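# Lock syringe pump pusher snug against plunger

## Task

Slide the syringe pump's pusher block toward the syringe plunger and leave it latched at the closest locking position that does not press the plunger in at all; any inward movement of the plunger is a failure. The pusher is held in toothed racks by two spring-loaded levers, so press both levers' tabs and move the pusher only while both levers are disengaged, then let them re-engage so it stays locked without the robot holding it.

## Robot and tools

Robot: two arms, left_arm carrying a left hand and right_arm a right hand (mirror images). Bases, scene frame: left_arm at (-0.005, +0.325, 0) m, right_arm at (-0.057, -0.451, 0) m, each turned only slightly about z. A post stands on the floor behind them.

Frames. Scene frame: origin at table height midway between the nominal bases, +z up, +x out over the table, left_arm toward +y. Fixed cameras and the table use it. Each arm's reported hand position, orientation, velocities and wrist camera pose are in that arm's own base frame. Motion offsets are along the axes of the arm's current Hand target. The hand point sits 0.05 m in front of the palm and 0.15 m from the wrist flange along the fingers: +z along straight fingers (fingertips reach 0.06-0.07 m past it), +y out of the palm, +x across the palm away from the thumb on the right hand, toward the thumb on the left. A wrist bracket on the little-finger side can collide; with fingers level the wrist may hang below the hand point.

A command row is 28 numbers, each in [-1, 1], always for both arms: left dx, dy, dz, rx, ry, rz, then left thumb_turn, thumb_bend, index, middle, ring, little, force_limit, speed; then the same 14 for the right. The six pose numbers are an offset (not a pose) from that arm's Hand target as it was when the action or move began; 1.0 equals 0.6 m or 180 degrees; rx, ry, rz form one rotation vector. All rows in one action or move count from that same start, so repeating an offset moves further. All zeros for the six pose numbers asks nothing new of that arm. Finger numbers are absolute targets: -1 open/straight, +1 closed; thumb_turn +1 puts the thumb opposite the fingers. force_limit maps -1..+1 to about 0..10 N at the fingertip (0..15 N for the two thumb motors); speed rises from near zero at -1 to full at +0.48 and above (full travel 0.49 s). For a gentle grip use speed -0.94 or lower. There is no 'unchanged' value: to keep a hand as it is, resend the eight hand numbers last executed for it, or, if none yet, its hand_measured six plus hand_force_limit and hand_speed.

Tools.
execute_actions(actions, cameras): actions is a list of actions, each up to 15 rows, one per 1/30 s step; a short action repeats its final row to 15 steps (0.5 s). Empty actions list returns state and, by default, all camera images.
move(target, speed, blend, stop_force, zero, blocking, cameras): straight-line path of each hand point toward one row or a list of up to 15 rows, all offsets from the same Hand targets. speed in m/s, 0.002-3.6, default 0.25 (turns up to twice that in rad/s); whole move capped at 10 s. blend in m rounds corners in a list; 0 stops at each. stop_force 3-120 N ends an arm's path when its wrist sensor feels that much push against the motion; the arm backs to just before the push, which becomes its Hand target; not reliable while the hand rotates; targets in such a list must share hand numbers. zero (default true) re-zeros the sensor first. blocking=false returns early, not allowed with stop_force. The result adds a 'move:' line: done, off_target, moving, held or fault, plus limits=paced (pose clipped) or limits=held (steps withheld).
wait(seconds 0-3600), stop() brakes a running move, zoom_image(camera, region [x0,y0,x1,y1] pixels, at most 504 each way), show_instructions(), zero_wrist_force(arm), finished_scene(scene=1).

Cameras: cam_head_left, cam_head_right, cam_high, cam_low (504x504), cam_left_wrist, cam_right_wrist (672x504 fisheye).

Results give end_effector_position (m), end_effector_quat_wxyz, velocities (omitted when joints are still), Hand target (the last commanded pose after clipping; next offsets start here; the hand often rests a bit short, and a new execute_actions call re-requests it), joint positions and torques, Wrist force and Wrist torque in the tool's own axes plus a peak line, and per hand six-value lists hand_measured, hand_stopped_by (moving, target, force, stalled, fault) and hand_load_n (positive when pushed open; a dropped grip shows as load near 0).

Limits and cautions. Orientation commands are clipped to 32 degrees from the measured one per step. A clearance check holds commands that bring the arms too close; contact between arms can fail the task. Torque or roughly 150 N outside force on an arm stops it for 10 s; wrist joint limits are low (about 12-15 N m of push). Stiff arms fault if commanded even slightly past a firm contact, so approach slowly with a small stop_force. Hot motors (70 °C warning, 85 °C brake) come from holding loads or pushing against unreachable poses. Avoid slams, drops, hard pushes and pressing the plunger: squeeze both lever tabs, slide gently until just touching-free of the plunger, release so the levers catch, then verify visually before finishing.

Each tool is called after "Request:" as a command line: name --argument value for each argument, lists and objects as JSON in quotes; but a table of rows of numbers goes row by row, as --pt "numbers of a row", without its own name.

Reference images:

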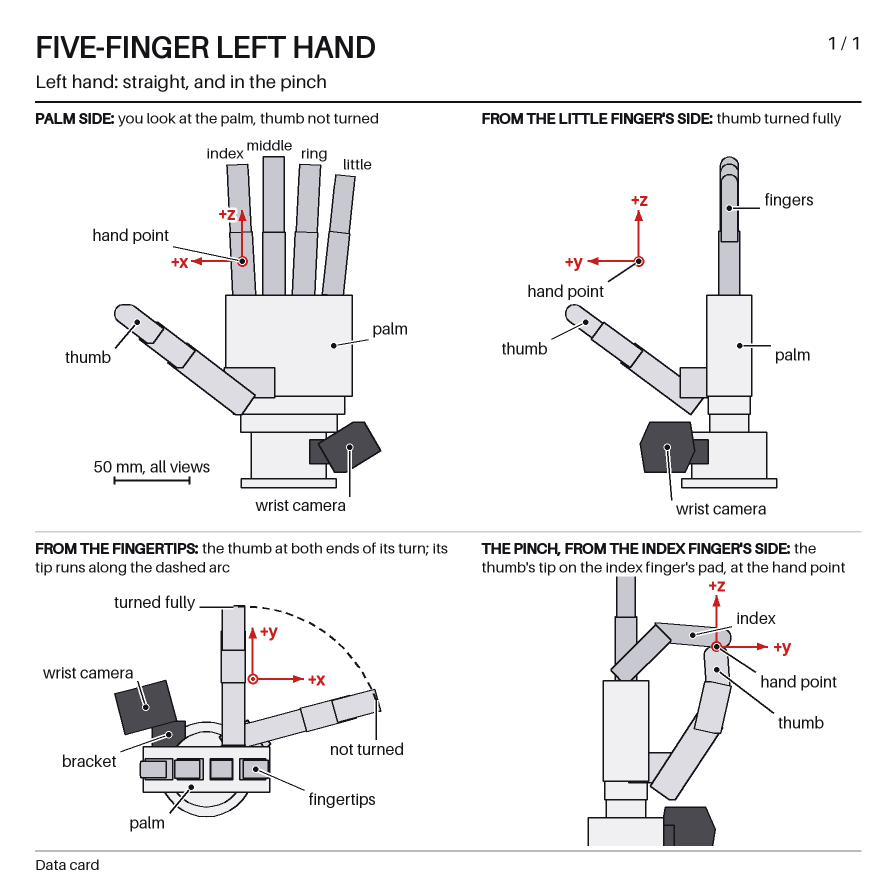

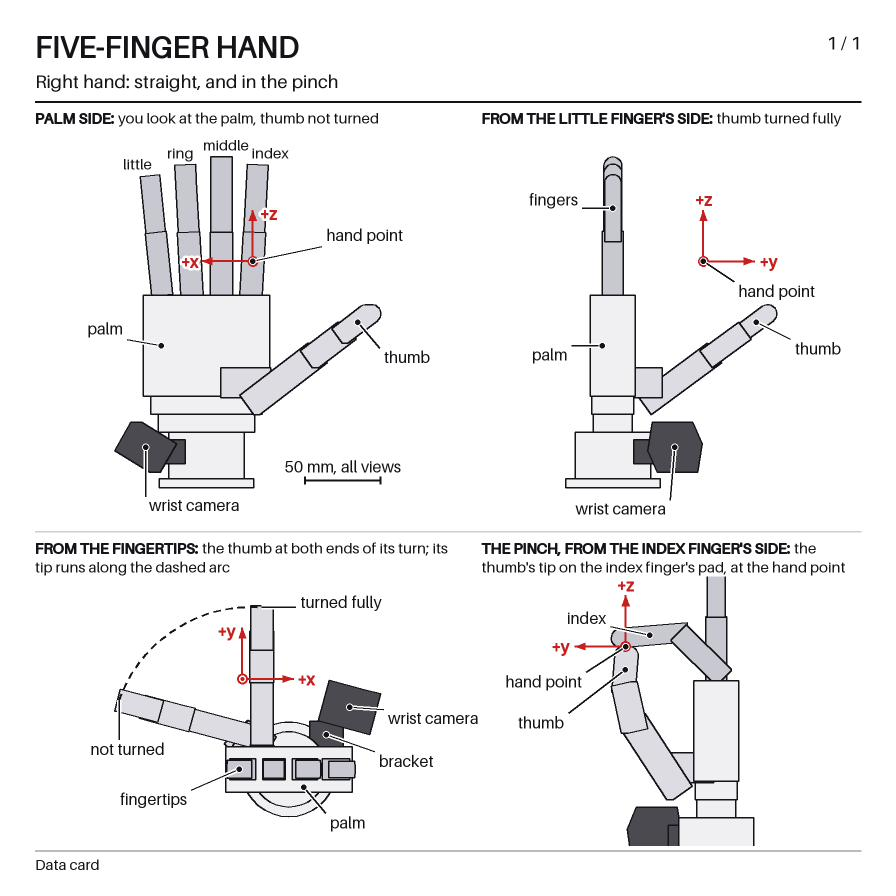

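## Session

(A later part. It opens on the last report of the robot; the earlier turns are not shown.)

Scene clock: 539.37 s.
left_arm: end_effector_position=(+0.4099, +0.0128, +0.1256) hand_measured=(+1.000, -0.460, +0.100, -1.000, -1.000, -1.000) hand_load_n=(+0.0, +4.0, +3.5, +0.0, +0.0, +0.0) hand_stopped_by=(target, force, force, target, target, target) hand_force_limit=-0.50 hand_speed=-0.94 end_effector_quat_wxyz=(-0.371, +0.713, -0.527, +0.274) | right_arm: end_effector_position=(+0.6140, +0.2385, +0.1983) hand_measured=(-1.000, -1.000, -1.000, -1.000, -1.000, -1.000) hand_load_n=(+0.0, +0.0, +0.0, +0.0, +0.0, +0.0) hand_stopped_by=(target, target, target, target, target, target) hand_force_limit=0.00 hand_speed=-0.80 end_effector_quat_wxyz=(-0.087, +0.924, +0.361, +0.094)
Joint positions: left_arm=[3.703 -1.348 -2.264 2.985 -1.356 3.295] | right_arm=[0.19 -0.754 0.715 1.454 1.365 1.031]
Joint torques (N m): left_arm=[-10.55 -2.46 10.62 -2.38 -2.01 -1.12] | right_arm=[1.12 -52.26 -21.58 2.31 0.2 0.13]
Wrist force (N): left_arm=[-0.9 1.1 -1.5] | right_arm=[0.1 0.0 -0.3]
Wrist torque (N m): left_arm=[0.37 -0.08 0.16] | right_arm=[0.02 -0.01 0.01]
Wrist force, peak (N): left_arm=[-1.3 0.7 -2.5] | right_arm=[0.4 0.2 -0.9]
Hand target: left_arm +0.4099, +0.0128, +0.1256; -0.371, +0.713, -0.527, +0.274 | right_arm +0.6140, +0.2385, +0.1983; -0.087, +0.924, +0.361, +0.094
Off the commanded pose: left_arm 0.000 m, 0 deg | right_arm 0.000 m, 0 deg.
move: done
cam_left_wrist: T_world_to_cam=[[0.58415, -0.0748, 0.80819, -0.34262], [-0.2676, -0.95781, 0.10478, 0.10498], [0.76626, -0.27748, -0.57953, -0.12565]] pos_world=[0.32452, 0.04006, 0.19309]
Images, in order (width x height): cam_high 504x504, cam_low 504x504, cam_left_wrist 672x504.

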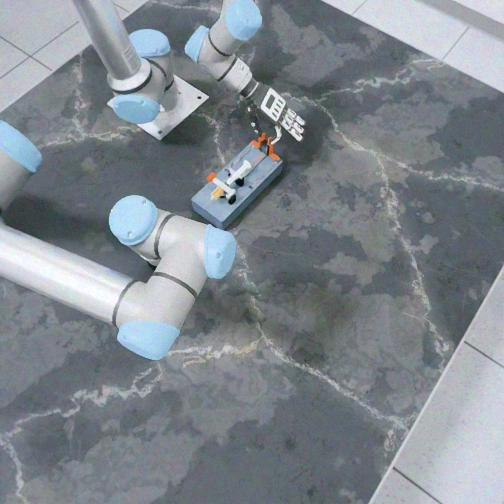

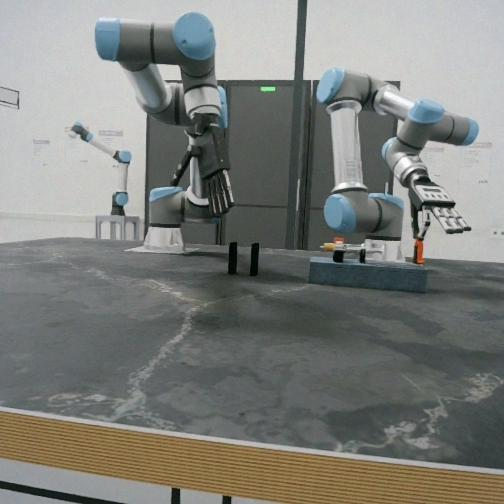

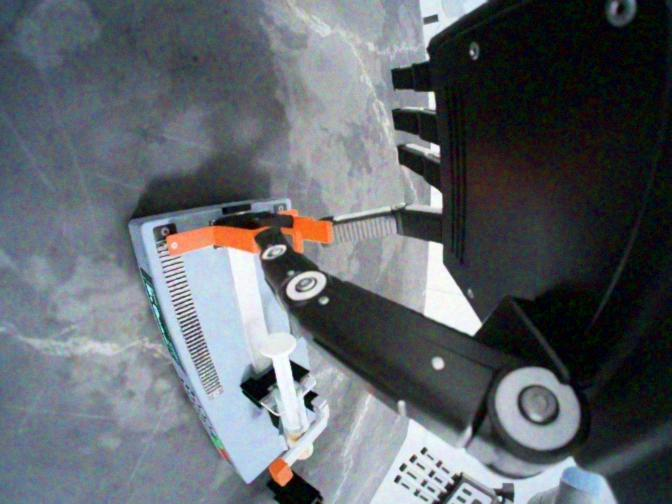

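Request:
move --target '[0,0,0,0,0,0,1,-0.1,0.35,-1,-1,-1,0,-0.94,0,0,0,0,0,0,-1,-1,-1,-1,-1,-1,0,-0.8]' --speed 0.05 --cameras '["cam_left_wrist","cam_low","cam_high","cam_head_right"]'

Request:
zoom_image --camera "cam_left_wrist" --region '[150, 180, 350, 285]'

Request:
zoom_image --camera "cam_high" --region '[240, 110, 290, 160]'

Request:
zoom_image --camera "cam_low" --region '[400, 210, 450, 260]'

Request:
zoom_image --camera "cam_head_right" --region '[150, 280, 220, 350]'

Scene clock: 553.87 s.
left_arm: end_effector_position=(+0.4099, +0.0128, +0.1256) hand_measured=(+1.000, -0.316, +0.194, -1.000, -1.000, -1.000) hand_load_n=(-1.5, +7.0, +5.5, +0.0, +0.0, +0.0) hand_stopped_by=(target, force, force, target, target, target) hand_force_limit=0.00 hand_speed=-0.94 end_effector_quat_wxyz=(-0.371, +0.713, -0.527, +0.274) | right_arm: end_effector_position=(+0.6140, +0.2385, +0.1983) hand_measured=(-1.000, -1.000, -1.000, -1.000, -1.000, -1.000) hand_load_n=(+0.0, +0.0, +0.0, +0.0, +0.0, +0.0) hand_stopped_by=(target, target, target, target, target, target) hand_force_limit=0.00 hand_speed=-0.80 end_effector_quat_wxyz=(-0.087, +0.924, +0.361, +0.094)
Joint positions: left_arm=[3.703 -1.348 -2.264 2.985 -1.356 3.295] | right_arm=[0.19 -0.754 0.715 1.454 1.365 1.031]
Joint torques (N m): left_arm=[-7.76 -1.53 23.47 -0.75 -1.85 0.62] | right_arm=[-0.25 -52.42 -21.86 2.15 0.12 0.09]
Wrist force (N): left_arm=[-1.5 1.7 -2.5] | right_arm=[-0.1 0.0 -0.7]
Wrist torque (N m): left_arm=[0.42 -0.01 0.14] | right_arm=[0.03 0.04 0.00]
Wrist force, peak (N): left_arm=[-1.4 2.2 -2.2] | right_arm=[0.0 0.4 -1.0]
Hand target: left_arm +0.4099, +0.0128, +0.1256; -0.371, +0.713, -0.527, +0.274 | right_arm +0.6140, +0.2385, +0.1983; -0.087, +0.924, +0.361, +0.094
Off the commanded pose: left_arm 0.000 m, 0 deg | right_arm 0.000 m, 0 deg.
move: done
cam_left_wrist: T_world_to_cam=[[0.58416, -0.0748, 0.80818, -0.34262], [-0.26753, -0.95784, 0.10472, 0.10497], [0.76628, -0.27739, -0.57954, -0.12566]] pos_world=[0.32452, 0.04006, 0.19309]
Images, in order (width x height): cam_head_right 504x504, cam_high 504x504, cam_low 504x504, cam_left_wrist 672x504.

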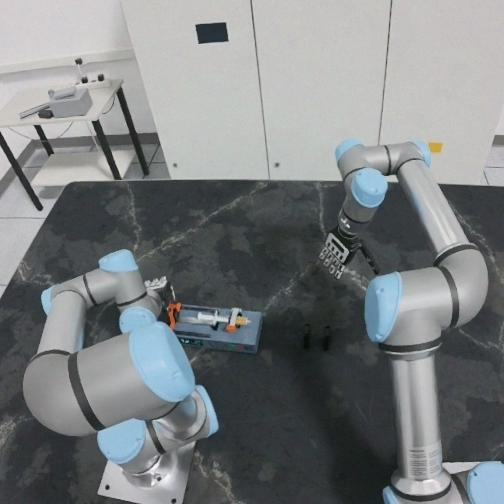

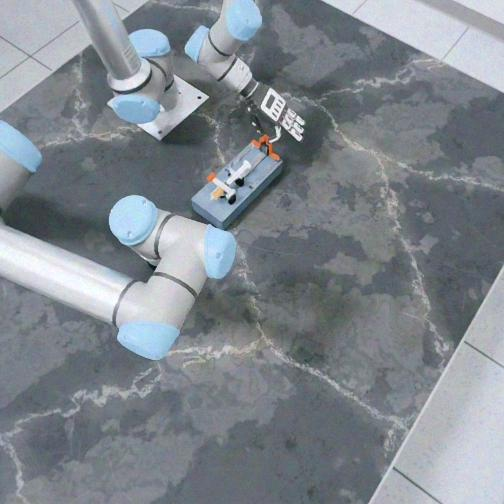

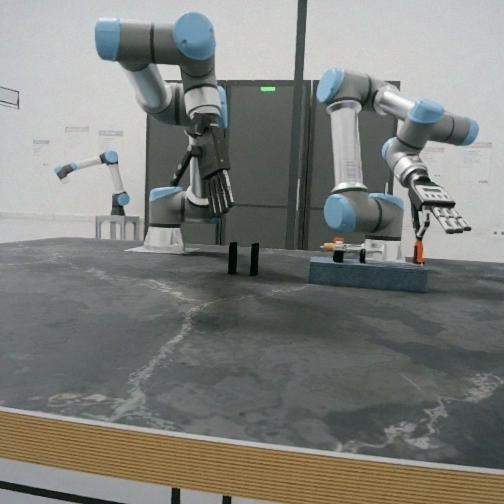

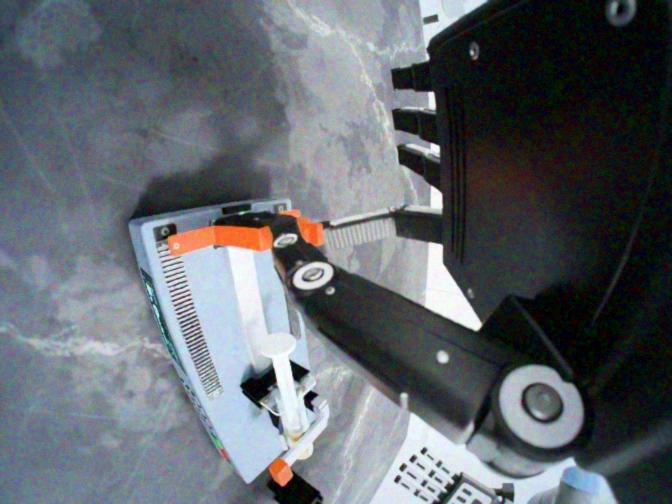

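Scaled by 2.520 from the camera's image (finer frame: 960x720).

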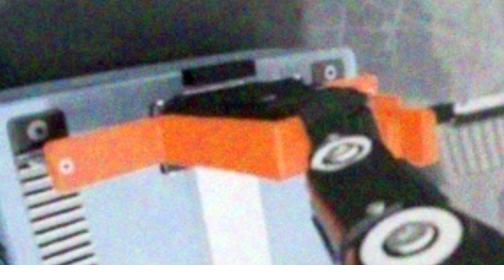

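Scaled by 10.080 from the camera's image (finer frame: 720x720).

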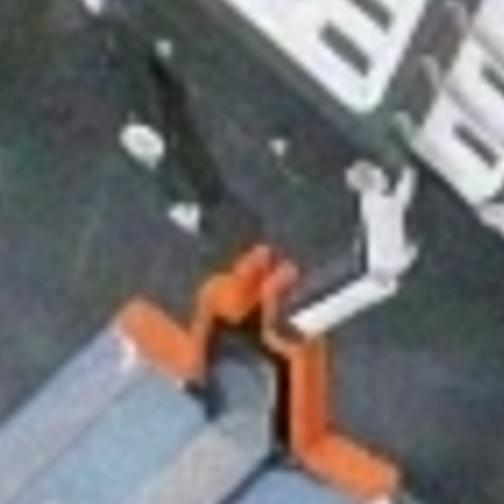

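Scaled by 10.080 from the camera's image (finer frame: 720x720).

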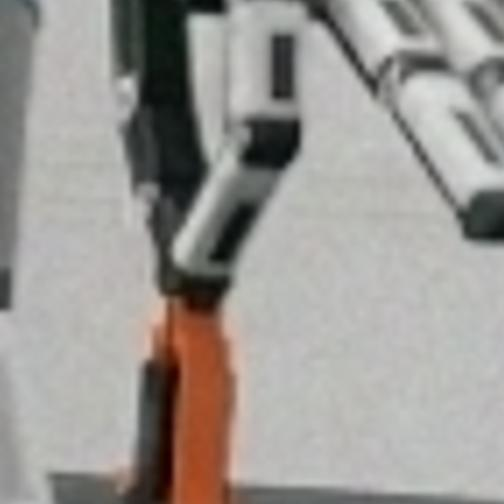

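Scaled by 7.200 from the camera's image (finer frame: 720x720).

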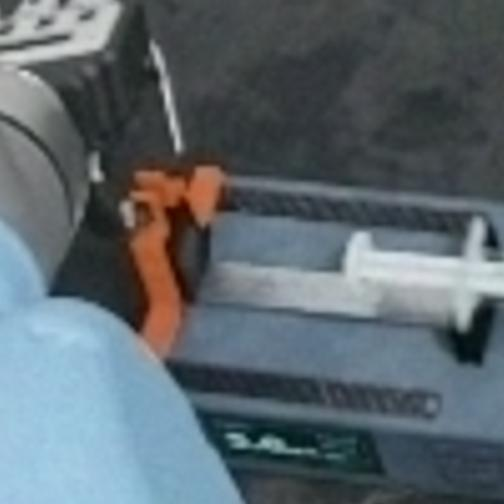

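Request:
zoom_image --camera "cam_low" --region '[404, 230, 434, 260]'

Request:
zoom_image --camera "cam_left_wrist" --region '[150, 195, 220, 265]'

Request:
zoom_image --camera "cam_left_wrist" --region '[265, 190, 345, 270]'

Request:
zoom_image --camera "cam_high" --region '[250, 130, 290, 170]'

Scaled by 16.800 from the camera's image (finer frame: 720x720).

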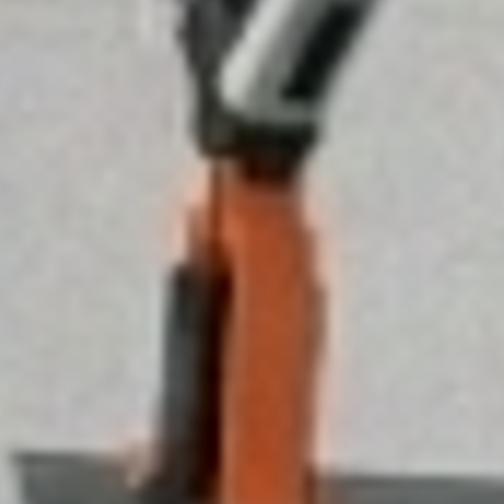

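Scaled by 7.200 from the camera's image (finer frame: 960x720).

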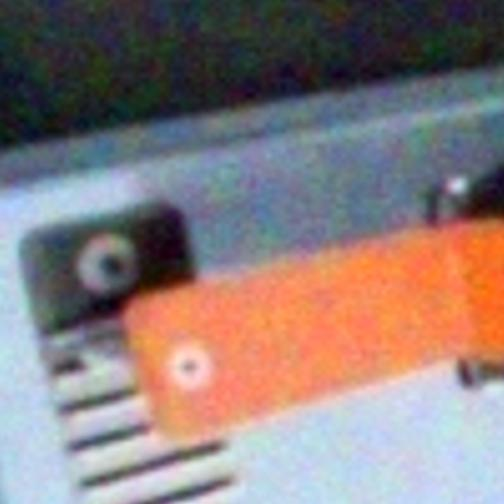

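Scaled by 6.300 from the camera's image (finer frame: 960x720).

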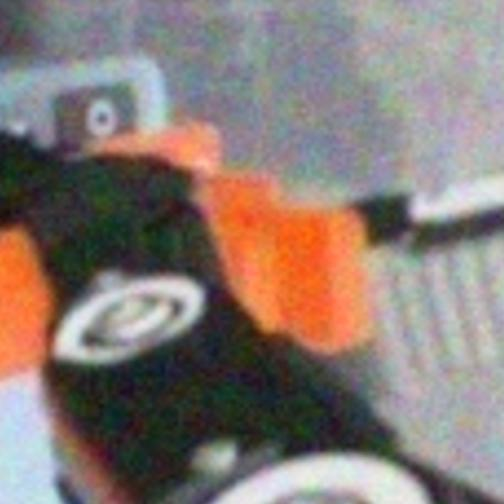

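Scaled by 12.600 from the camera's image (finer frame: 720x720).

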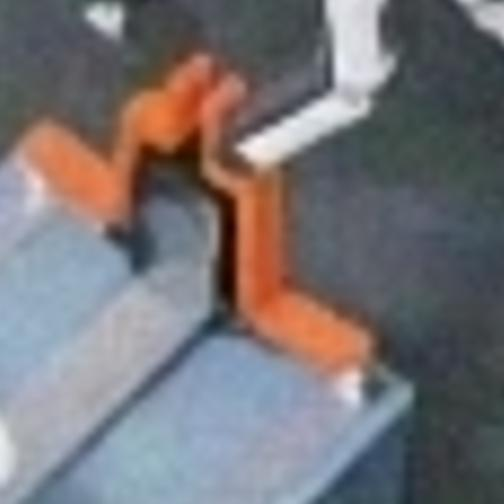

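Request:
move --target '[0,0,0,0,0,0,1,-0.1,0.45,-1,-1,-1,0.4,-0.94,0,0,0,0,0,0,-1,-1,-1,-1,-1,-1,0,-0.8]' --speed 0.05 --cameras '["cam_left_wrist","cam_low","cam_high"]'

Request:
zoom_image --camera "cam_left_wrist" --region '[265, 190, 345, 270]'

Request:
zoom_image --camera "cam_high" --region '[250, 130, 290, 170]'

Request:
zoom_image --camera "cam_low" --region '[400, 210, 450, 260]'

Request:
zoom_image --camera "cam_low" --region '[400, 235, 440, 275]'

Scene clock: 576.33 s.
left_arm: end_effector_position=(+0.4099, +0.0128, +0.1256) hand_measured=(+1.000, -0.316, +0.204, -1.000, -1.000, -1.000) hand_load_n=(-1.5, +7.5, +7.5, +0.0, +0.0, +0.0) hand_stopped_by=(target, force, force, target, target, target) hand_force_limit=0.40 hand_speed=-0.94 end_effector_quat_wxyz=(-0.371, +0.713, -0.527, +0.274) | right_arm: end_effector_position=(+0.6140, +0.2385, +0.1983) hand_measured=(-1.000, -1.000, -1.000, -1.000, -1.000, -1.000) hand_load_n=(+0.0, +0.0, +0.0, +0.0, +0.0, +0.0) hand_stopped_by=(target, target, target, target, target, target) hand_force_limit=0.00 hand_speed=-0.80 end_effector_quat_wxyz=(-0.087, +0.924, +0.361, +0.094)
Joint positions: left_arm=[3.703 -1.348 -2.264 2.985 -1.356 3.295] | right_arm=[0.19 -0.754 0.715 1.454 1.365 1.031]
Joint torques (N m): left_arm=[-6.89 -2.39 24.29 -0.04 -1.62 0.97] | right_arm=[0.29 -51.89 -21.28 2.05 0.43 -0.14]
Wrist force (N): left_arm=[-1.3 0.5 -1.0] | right_arm=[0.0 0.3 -0.4]
Wrist torque (N m): left_arm=[0.27 0.02 0.15] | right_arm=[0.07 0.00 0.02]
Wrist force, peak (N): left_arm=[-1.8 1.5 -2.7] | right_arm=[0.4 0.4 -0.9]
Hand target: left_arm +0.4099, +0.0128, +0.1256; -0.371, +0.713, -0.527, +0.274 | right_arm +0.6140, +0.2385, +0.1983; -0.087, +0.924, +0.361, +0.094
Off the commanded pose: left_arm 0.000 m, 0 deg | right_arm 0.000 m, 0 deg.
move: done
cam_left_wrist: T_world_to_cam=[[0.58416, -0.0748, 0.80818, -0.34262], [-0.26753, -0.95784, 0.10472, 0.10497], [0.76628, -0.27739, -0.57954, -0.12566]] pos_world=[0.32452, 0.04006, 0.19309]
Images, in order (width x height): cam_high 504x504, cam_low 504x504, cam_left_wrist 672x504.

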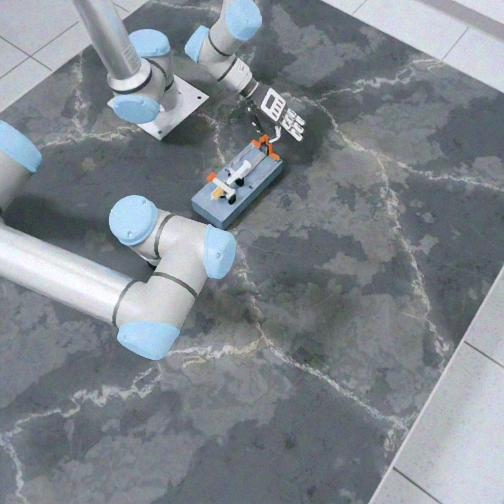

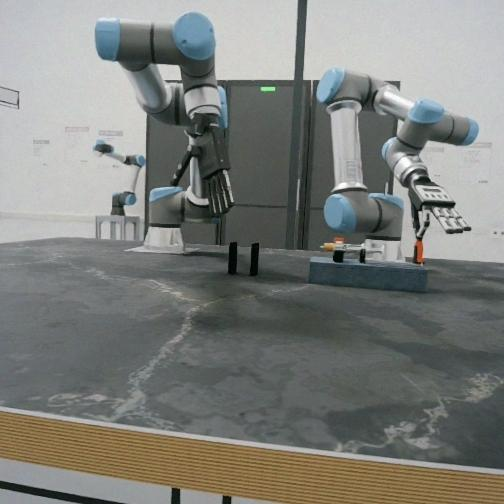

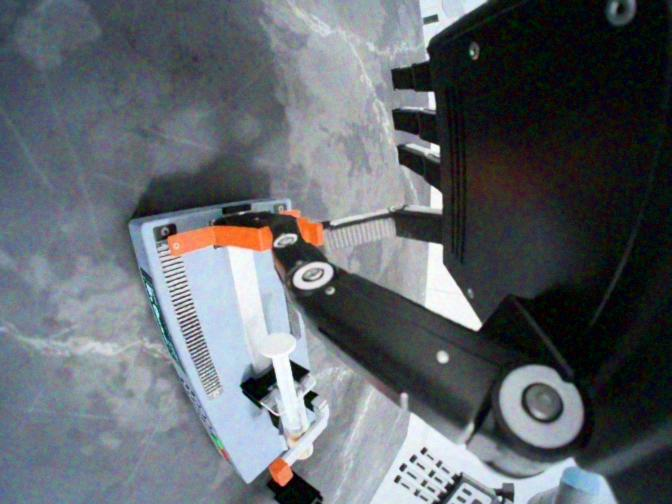

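Scaled by 6.300 from the camera's image (finer frame: 960x720).

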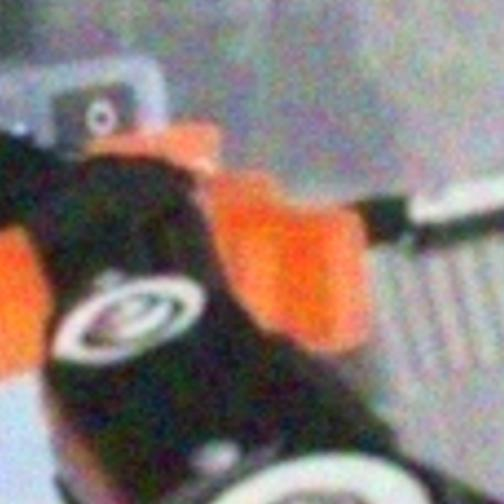

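Scaled by 12.600 from the camera's image (finer frame: 720x720).

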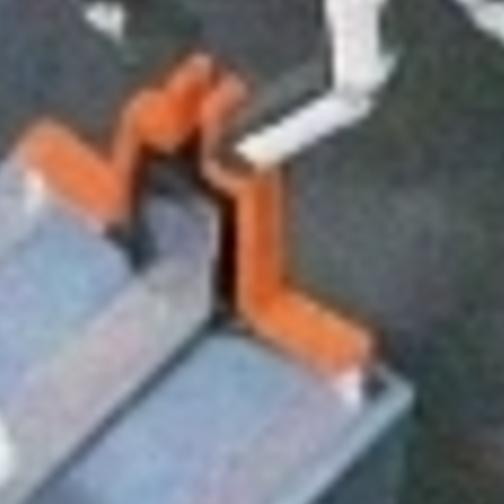

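Scaled by 10.080 from the camera's image (finer frame: 720x720).

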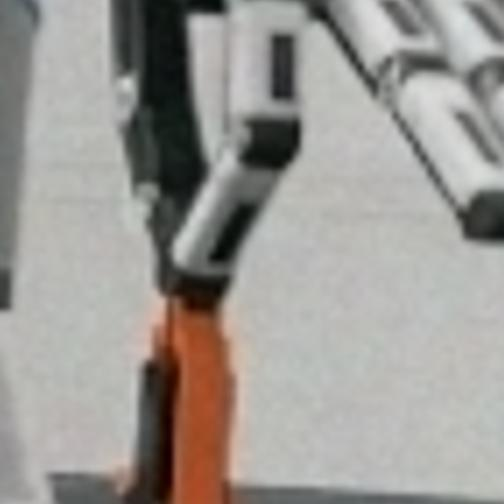

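Scaled by 12.600 from the camera's image (finer frame: 720x720).

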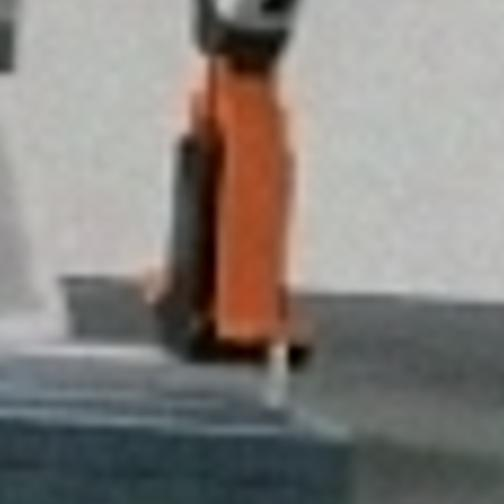

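Request:
move --target '[0,0,0,0,0,0,1,-0.1,0.45,-1,-1,-1,0.4,-0.94,0.4443,-0.4867,0.2448,0.2853,0.0549,0.2146,-1,-1,-1,-1,-1,-1,0,-0.8]' --speed 0.15 --cameras '["all"]'

Scene clock: 630.83 s.
left_arm: end_effector_position=(+0.4099, +0.0128, +0.1256) hand_measured=(+1.000, -0.316, +0.204, -1.000, -1.000, -1.000) hand_load_n=(-1.5, +7.5, +7.5, +0.0, -0.5, +0.0) hand_stopped_by=(target, force, force, target, target, target) hand_force_limit=0.40 hand_speed=-0.94 end_effector_quat_wxyz=(-0.371, +0.713, -0.527, +0.274) | right_arm: end_effector_position=(+0.6221, +0.6564, +0.1464) hand_measured=(-1.000, -1.000, -1.000, -1.000, -1.000, -1.000) hand_load_n=(-0.5, +0.0, +0.0, +0.0, +0.0, +0.0) hand_stopped_by=(target, target, target, target, target, target) hand_force_limit=0.00 hand_speed=-0.80 end_effector_quat_wxyz=(-0.596, +0.800, -0.004, +0.069)
Joint positions: left_arm=[3.703 -1.348 -2.264 2.985 -1.356 3.295] | right_arm=[0.433 -0.266 0.035 0.738 0.615 2.605]
Joint torques (N m): left_arm=[-2.41 -1.87 24.4 1.99 -1.02 0.95] | right_arm=[0.78 -57.63 -27.74 2.35 1.11 -0.47]
Wrist force (N): left_arm=[-1.3 0.4 -1.0] | right_arm=[-0.2 3.6 -1.4]
Wrist torque (N m): left_arm=[0.26 0.01 0.17] | right_arm=[0.45 0.08 0.16]
Wrist force, peak (N): left_arm=[-1.6 0.1 -1.6] | right_arm=[-0.1 3.8 -1.4]
Hand target: left_arm +0.4099, +0.0128, +0.1256; -0.371, +0.713, -0.527, +0.274 | right_arm +0.6230, +0.6570, +0.1467; -0.525, +0.849, +0.042, -0.026
Off the commanded pose: left_arm 0.000 m, 0 deg | right_arm 0.001 m, 16 deg.
elbow stopped short (right arm): the move would have taken joint 3 (elbow) straighter than the controller allows.
move: off_target (right_arm)
cam_left_wrist: T_world_to_cam=[[0.58416, -0.0748, 0.80818, -0.34262], [-0.26753, -0.95784, 0.10472, 0.10497], [0.76628, -0.27739, -0.57954, -0.12566]] pos_world=[0.32452, 0.04006, 0.19309]
cam_right_wrist: T_world_to_cam=[[0.35796, -0.28928, -0.88779, 0.09927], [-0.84217, -0.51064, -0.17318, 0.88504], [-0.40324, 0.80967, -0.42641, -0.10239]] pos_world=[0.66853, 0.56355, 0.19775]

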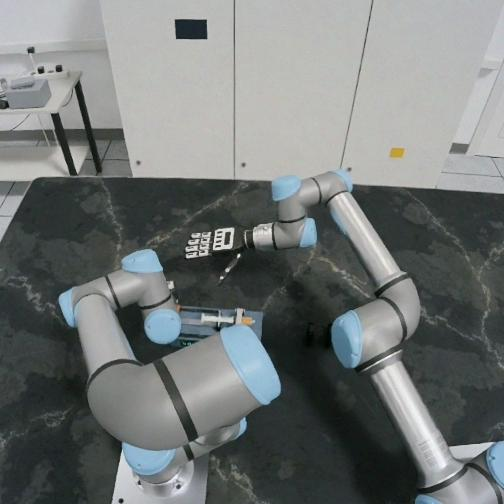

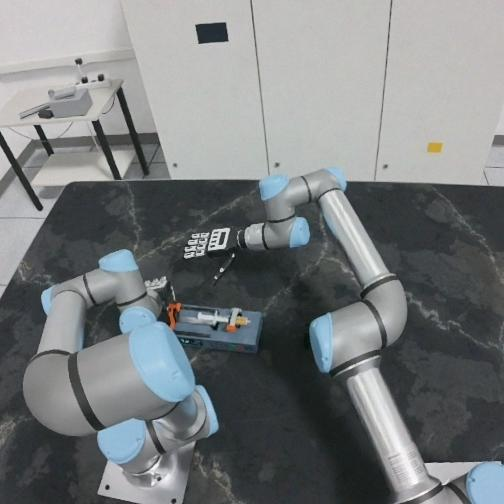

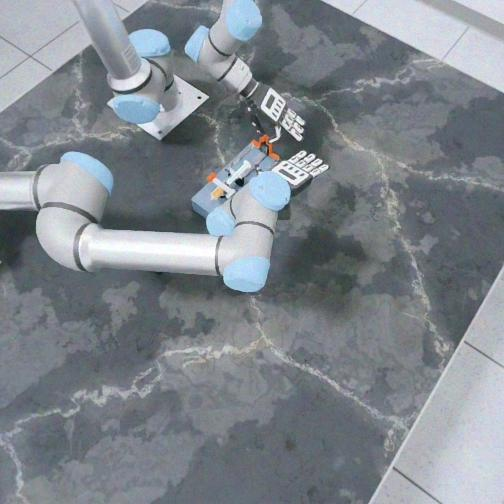

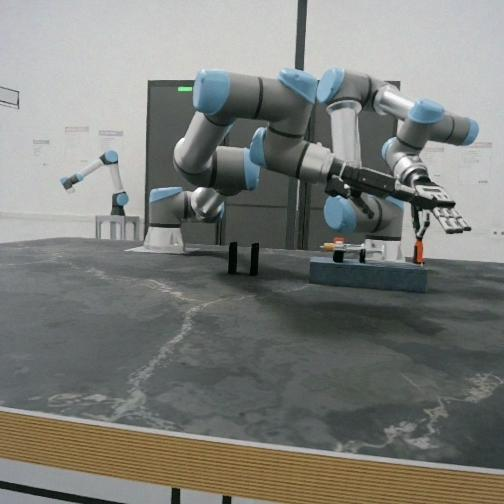

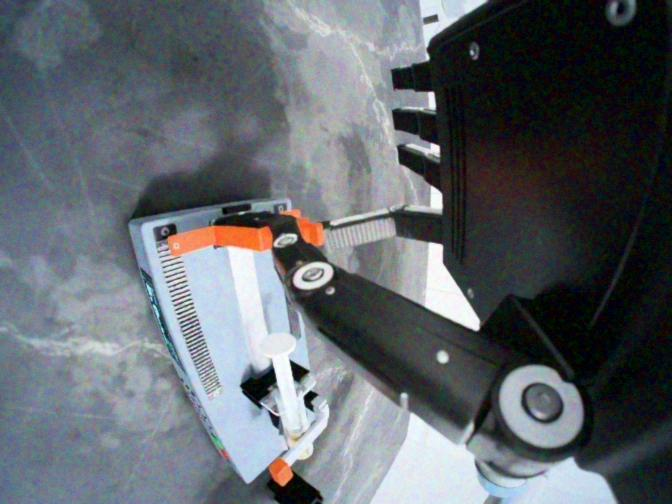

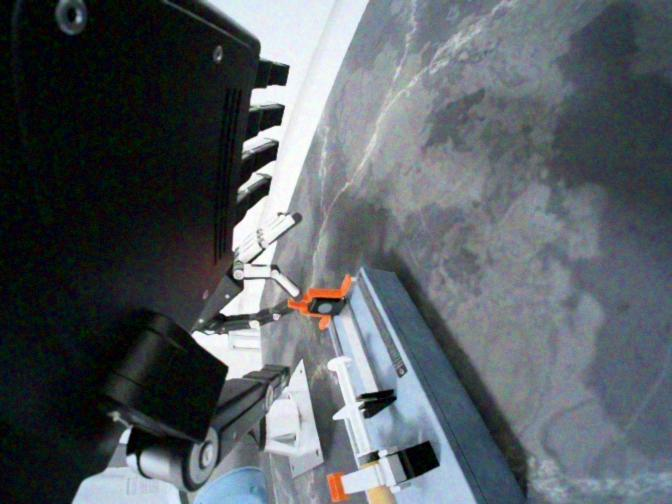

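Request:
zoom_image --camera "cam_right_wrist" --region '[270, 255, 410, 360]'

Request:
zoom_image --camera "cam_right_wrist" --region '[280, 260, 360, 340]'

Scaled by 3.600 from the camera's image (finer frame: 960x720).

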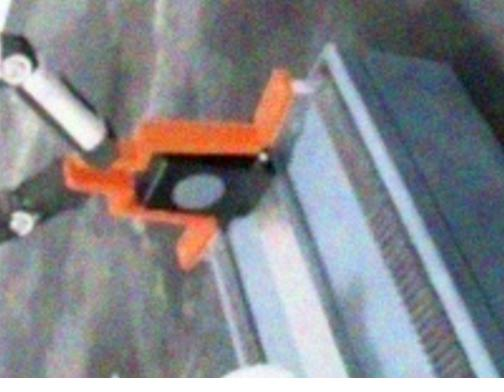

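Scaled by 6.300 from the camera's image (finer frame: 960x720).

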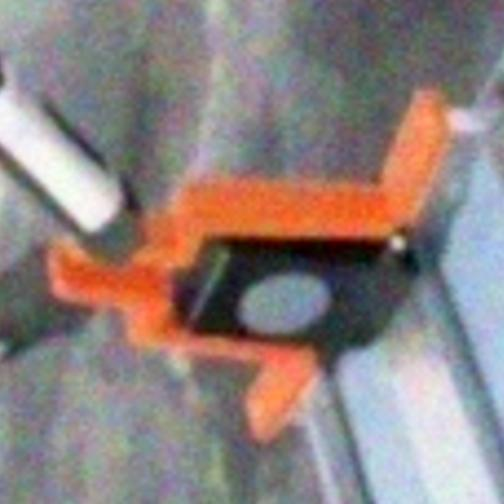

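Request:
zoom_image --camera "cam_left_wrist" --region '[120, 200, 340, 500]'

Request:
zoom_image --camera "cam_high" --region '[180, 120, 300, 240]'

Scaled by 1.680 from the camera's image (finer frame: 960x720).

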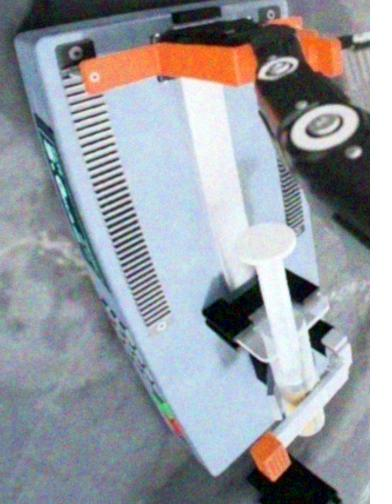

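Scaled by 4.200 from the camera's image (finer frame: 720x720).

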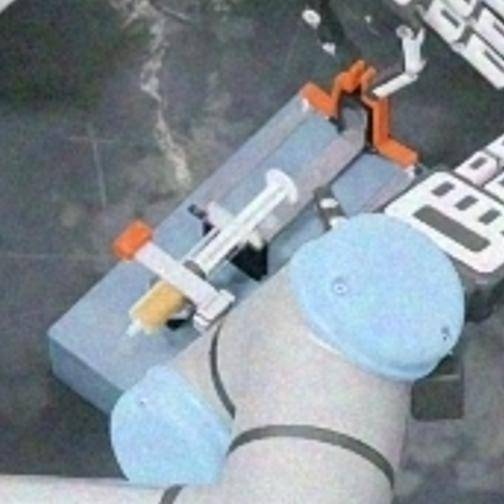

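Request:
zero_wrist_force --arm "left_arm"

Request:
move --target '[0.00634,0.00119,-0.0017,0,0,0,1,-0.1,0.45,-1,-1,-1,0.4,-0.94,0,0,0,0,0,0,-1,-1,-1,-1,-1,-1,0,-0.8]' --speed 0.01 --stop_force 8 --cameras '["cam_left_wrist","cam_right_wrist"]'

Request:
zoom_image --camera "cam_right_wrist" --region '[280, 260, 360, 340]'

Request:
zoom_image --camera "cam_left_wrist" --region '[120, 200, 340, 500]'

Wrist force sensor zeroed.

Scene clock: 676.13 s.
left_arm: end_effector_position=(+0.4098, +0.0088, +0.1256) hand_measured=(+1.000, -0.316, +0.204, -1.000, -1.000, -1.000) hand_load_n=(-2.0, +7.0, +7.5, -0.5, +0.0, +0.0) hand_stopped_by=(target, force, force, target, target, target) hand_force_limit=0.40 hand_speed=-0.94 end_effector_quat_wxyz=(-0.371, +0.713, -0.527, +0.274) | right_arm: end_effector_position=(+0.6221, +0.6564, +0.1464) hand_measured=(-1.000, -1.000, -1.000, -1.000, -1.000, -1.000) hand_load_n=(+0.0, +0.0, +0.0, +0.0, +0.0, +0.0) hand_stopped_by=(target, target, target, target, target, target) hand_force_limit=0.00 hand_speed=-0.80 end_effector_quat_wxyz=(-0.596, +0.800, -0.004, +0.070)
Joint positions: left_arm=[3.686 -1.348 -2.264 2.987 -1.37 3.285] | right_arm=[0.433 -0.266 0.035 0.738 0.615 2.605]
Joint torques (N m): left_arm=[10.91 21.36 24.75 0.58 3.03 1.84] | right_arm=[10.52 -71.34 -21.64 2.42 1.17 -2.64]
Wrist force (N, zeroed by zero_wrist_force on left_arm): left_arm=[-2.7 -2.2 -0.1] | right_arm=[0.0 3.5 -1.7]
Wrist torque (N m, zeroed by zero_wrist_force on left_arm): left_arm=[-0.08 0.09 0.04] | right_arm=[0.46 0.06 0.17]
Wrist force, peak (N, zeroed by zero_wrist_force on left_arm): left_arm=[-3.4 -4.8 -1.3] | right_arm=[-0.1 3.8 -1.4]
Hand target: left_arm +0.4098, +0.0088, +0.1256; -0.371, +0.713, -0.527, +0.274 | right_arm +0.6230, +0.6570, +0.1467; -0.525, +0.849, +0.042, -0.026
Off the commanded pose: left_arm 0.000 m, 0 deg | right_arm 0.001 m, 16 deg.
elbow stopped short (right arm): the move would have taken joint 3 (elbow) straighter than the controller allows.
move: done
cam_left_wrist: T_world_to_cam=[[0.58414, -0.07488, 0.80819, -0.34286], [-0.26758, -0.95784, 0.10466, 0.10114], [0.76628, -0.27739, -0.57954, -0.1267]] pos_world=[0.32442, 0.03606, 0.19309]
cam_right_wrist: T_world_to_cam=[[0.35812, -0.28945, -0.88768, 0.09924], [-0.84221, -0.51055, -0.17329, 0.88503], [-0.40304, 0.80967, -0.42661, -0.10248]] pos_world=[0.66853, 0.56355, 0.19775]

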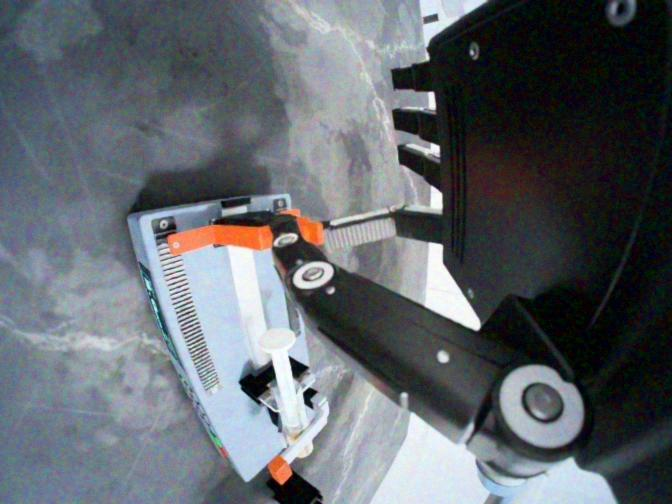

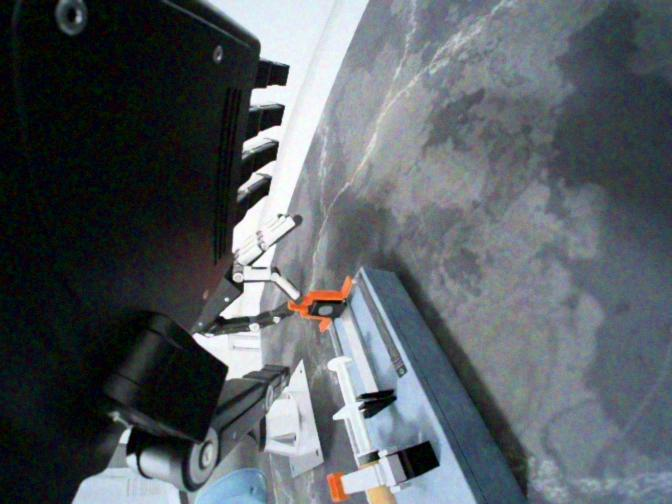

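Scaled by 6.300 from the camera's image (finer frame: 960x720).

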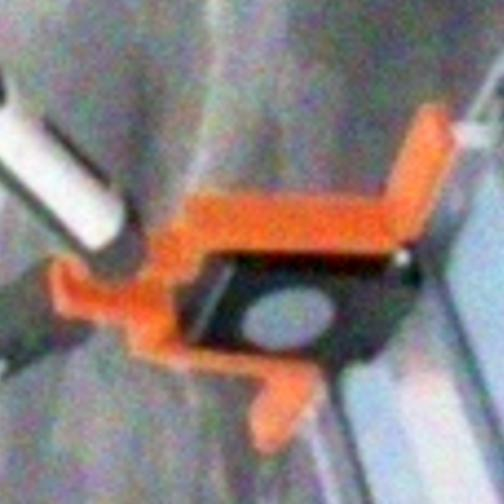

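Scaled by 1.680 from the camera's image (finer frame: 960x720).

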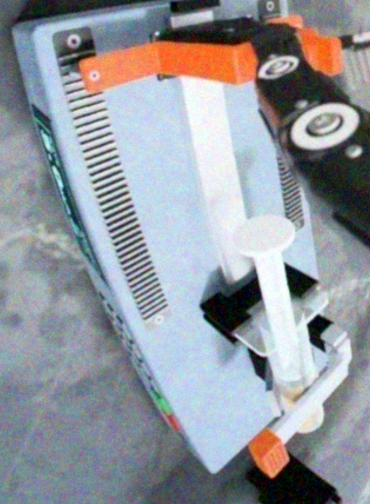

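Request:
move --target '[0,0,0,0,0,0,1,-0.1,0.45,-1,-1,-1,0.4,-0.94,-0.0193,0.0588,-0.118,0,0,0,-1,-1,-1,-1,-1,-1,0,-0.8]' --speed 0.1 --cameras '["cam_right_wrist","cam_high"]'

Request:
zoom_image --camera "cam_right_wrist" --region '[240, 180, 440, 330]'

Scene clock: 708.43 s.
left_arm: end_effector_position=(+0.4098, +0.0088, +0.1256) hand_measured=(+1.000, -0.316, +0.204, -1.000, -1.000, -1.000) hand_load_n=(-2.0, +6.5, +7.5, +0.0, +0.0, +0.0) hand_stopped_by=(target, force, force, target, target, target) hand_force_limit=0.40 hand_speed=-0.94 end_effector_quat_wxyz=(-0.371, +0.713, -0.527, +0.274) | right_arm: end_effector_position=(+0.6185, +0.5766, +0.1464) hand_measured=(-1.000, -1.000, -1.000, -1.000, -1.000, -1.000) hand_load_n=(-0.5, +0.0, +0.0, +0.0, +0.0, +0.0) hand_stopped_by=(target, target, target, target, target, target) hand_force_limit=0.00 hand_speed=-0.80 end_effector_quat_wxyz=(-0.560, +0.827, +0.013, +0.037)
Joint positions: left_arm=[3.686 -1.348 -2.264 2.987 -1.37 3.285] | right_arm=[0.341 -0.269 0.035 1.039 0.538 2.33]
Joint torques (N m): left_arm=[8.04 22.29 26.64 -2.42 2.01 1.66] | right_arm=[10.69 -73.7 -15.23 -0.66 -0.31 2.33]
Wrist force (N, zeroed by zero_wrist_force on left_arm): left_arm=[-2.6 -2.4 -0.6] | right_arm=[0.0 2.9 -1.2]
Wrist torque (N m, zeroed by zero_wrist_force on left_arm): left_arm=[-0.05 0.07 0.04] | right_arm=[0.35 0.06 0.21]
Wrist force, peak (N, zeroed by zero_wrist_force on left_arm): left_arm=[-2.9 -3.0 -1.0] | right_arm=[0.0 3.9 -1.4]
Hand target: left_arm +0.4098, +0.0088, +0.1256; -0.371, +0.713, -0.527, +0.274 | right_arm +0.6194, +0.5771, +0.1468; -0.525, +0.849, +0.042, -0.026
Off the commanded pose: left_arm 0.000 m, 0 deg | right_arm 0.001 m, 9 deg.
elbow stopped short (right arm): the move would have taken joint 3 (elbow) straighter than the controller allows.
move: off_target (right_arm)
cam_right_wrist: T_world_to_cam=[[0.3464, -0.34896, -0.87076, 0.11646], [-0.81415, -0.57296, -0.09426, 0.84832], [-0.46602, 0.74158, -0.48258, 0.04715]] pos_world=[0.67229, 0.49173, 0.20413]
Images, in order (width x height): cam_high 504x504, cam_right_wrist 672x504.

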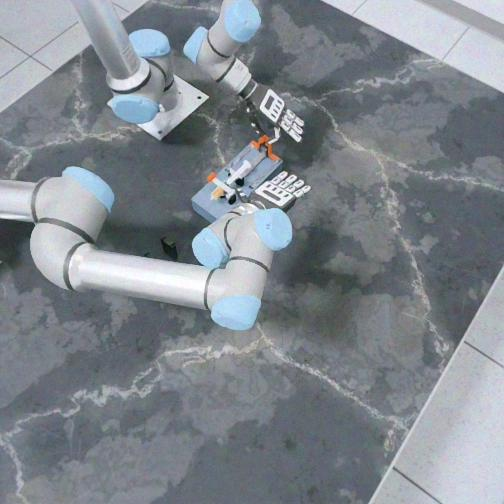

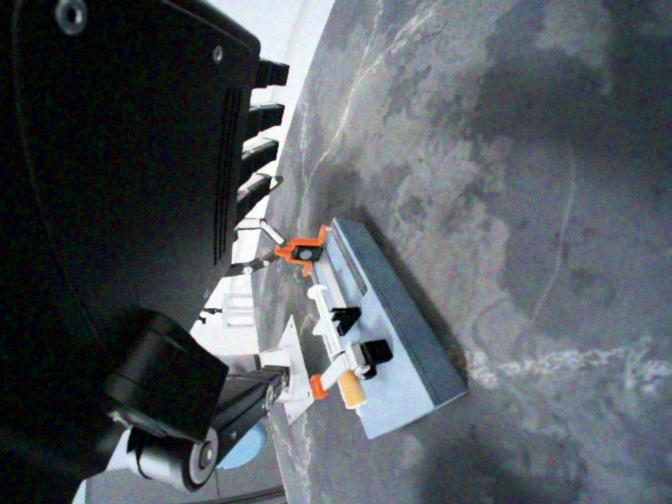

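Scaled by 2.520 from the camera's image (finer frame: 960x720).

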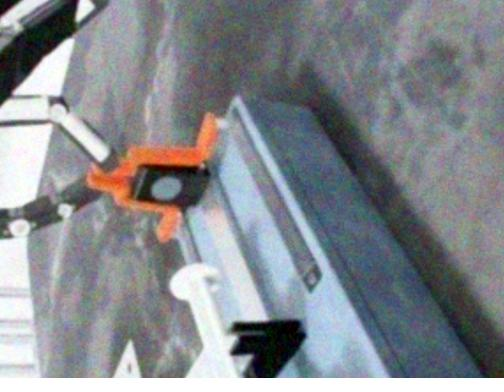

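Request:
move --target '[0.02535,0.00477,-0.0068,0,0,0,1,-0.1,0.45,-1,-1,-1,0.4,-0.94,0,0,0,0,0,0,-1,-1,-1,-1,-1,-1,0,-0.8]' --speed 0.015 --stop_force 9 --cameras '["cam_left_wrist","cam_right_wrist"]'

Request:
zoom_image --camera "cam_right_wrist" --region '[270, 210, 370, 310]'

Request:
zoom_image --camera "cam_left_wrist" --region '[120, 180, 340, 440]'

Scene clock: 718.13 s.
left_arm: end_effector_position=(+0.4096, -0.0072, +0.1256) hand_measured=(+1.000, -0.316, +0.204, -1.000, -1.000, -1.000) hand_load_n=(-2.0, +7.0, +7.5, +0.0, +0.0, +0.0) hand_stopped_by=(target, force, force, target, target, target) hand_force_limit=0.40 hand_speed=-0.94 end_effector_quat_wxyz=(-0.371, +0.713, -0.527, +0.274) | right_arm: end_effector_position=(+0.6184, +0.5767, +0.1465) hand_measured=(-1.000, -1.000, -1.000, -1.000, -1.000, -1.000) hand_load_n=(+0.0, +0.0, +0.0, +0.0, +0.0, +0.0) hand_stopped_by=(target, target, target, target, target, target) hand_force_limit=0.00 hand_speed=-0.80 end_effector_quat_wxyz=(-0.560, +0.827, +0.013, +0.037)
Joint positions: left_arm=[3.616 -1.349 -2.262 2.993 -1.426 3.244] | right_arm=[0.341 -0.269 0.035 1.039 0.538 2.33]
Joint torques (N m): left_arm=[8.6 -1.17 22.78 -0.45 2.42 1.6] | right_arm=[-0.43 -61.87 -11.18 -0.72 -2.14 2.74]
Wrist force (N, zeroed by zero_wrist_force on left_arm): left_arm=[-1.9 -1.7 -0.9] | right_arm=[0.0 3.0 -1.3]
Wrist torque (N m, zeroed by zero_wrist_force on left_arm): left_arm=[0.00 0.04 -0.02] | right_arm=[0.37 0.06 0.21]
Wrist force, peak (N, zeroed by zero_wrist_force on left_arm): left_arm=[-3.7 -4.6 -0.6] | right_arm=[0.2 3.5 -1.5]
Hand target: left_arm +0.4095, -0.0072, +0.1256; -0.371, +0.713, -0.527, +0.274 | right_arm +0.6194, +0.5771, +0.1468; -0.525, +0.849, +0.042, -0.026
Off the commanded pose: left_arm 0.000 m, 0 deg | right_arm 0.001 m, 9 deg.
elbow stopped short (right arm): the move would have taken joint 3 (elbow) straighter than the controller allows.
move: done
cam_left_wrist: T_world_to_cam=[[0.58409, -0.07486, 0.80823, -0.34393], [-0.26755, -0.95784, 0.10464, 0.08575], [0.76632, -0.27736, -0.5795, -0.131]] pos_world=[0.32422, 0.02006, 0.19309]
cam_right_wrist: T_world_to_cam=[[0.34625, -0.34881, -0.87089, 0.11668], [-0.8141, -0.57305, -0.09415, 0.84829], [-0.46622, 0.74158, -0.48238, 0.04717]] pos_world=[0.67219, 0.49183, 0.20423]

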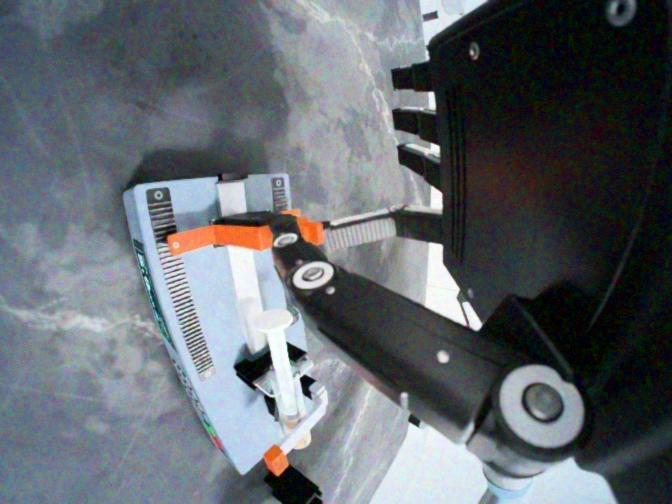

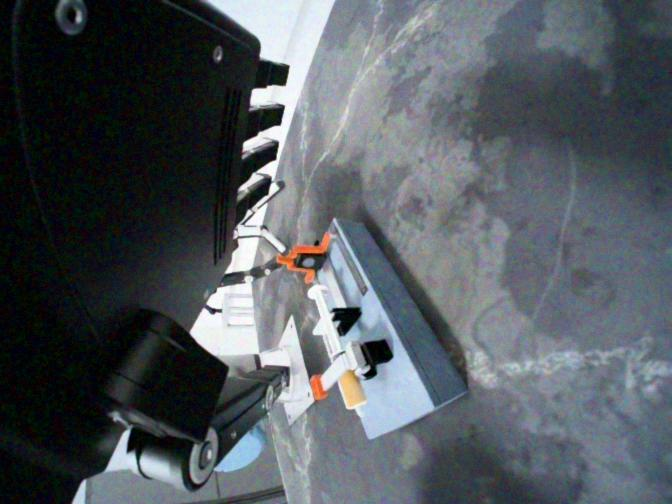

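Scaled by 5.040 from the camera's image (finer frame: 960x720).

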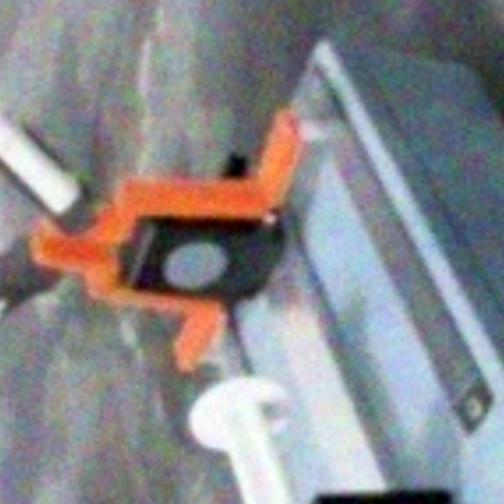

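Scaled by 1.938 from the camera's image (finer frame: 960x720).

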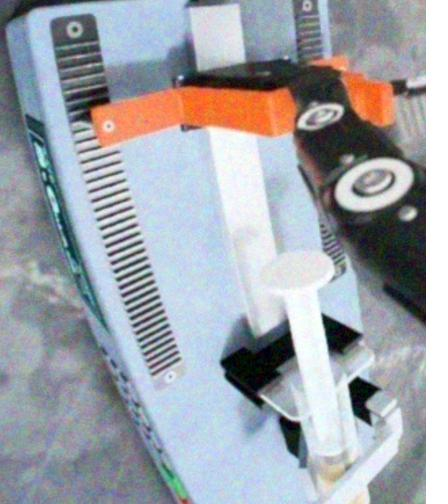

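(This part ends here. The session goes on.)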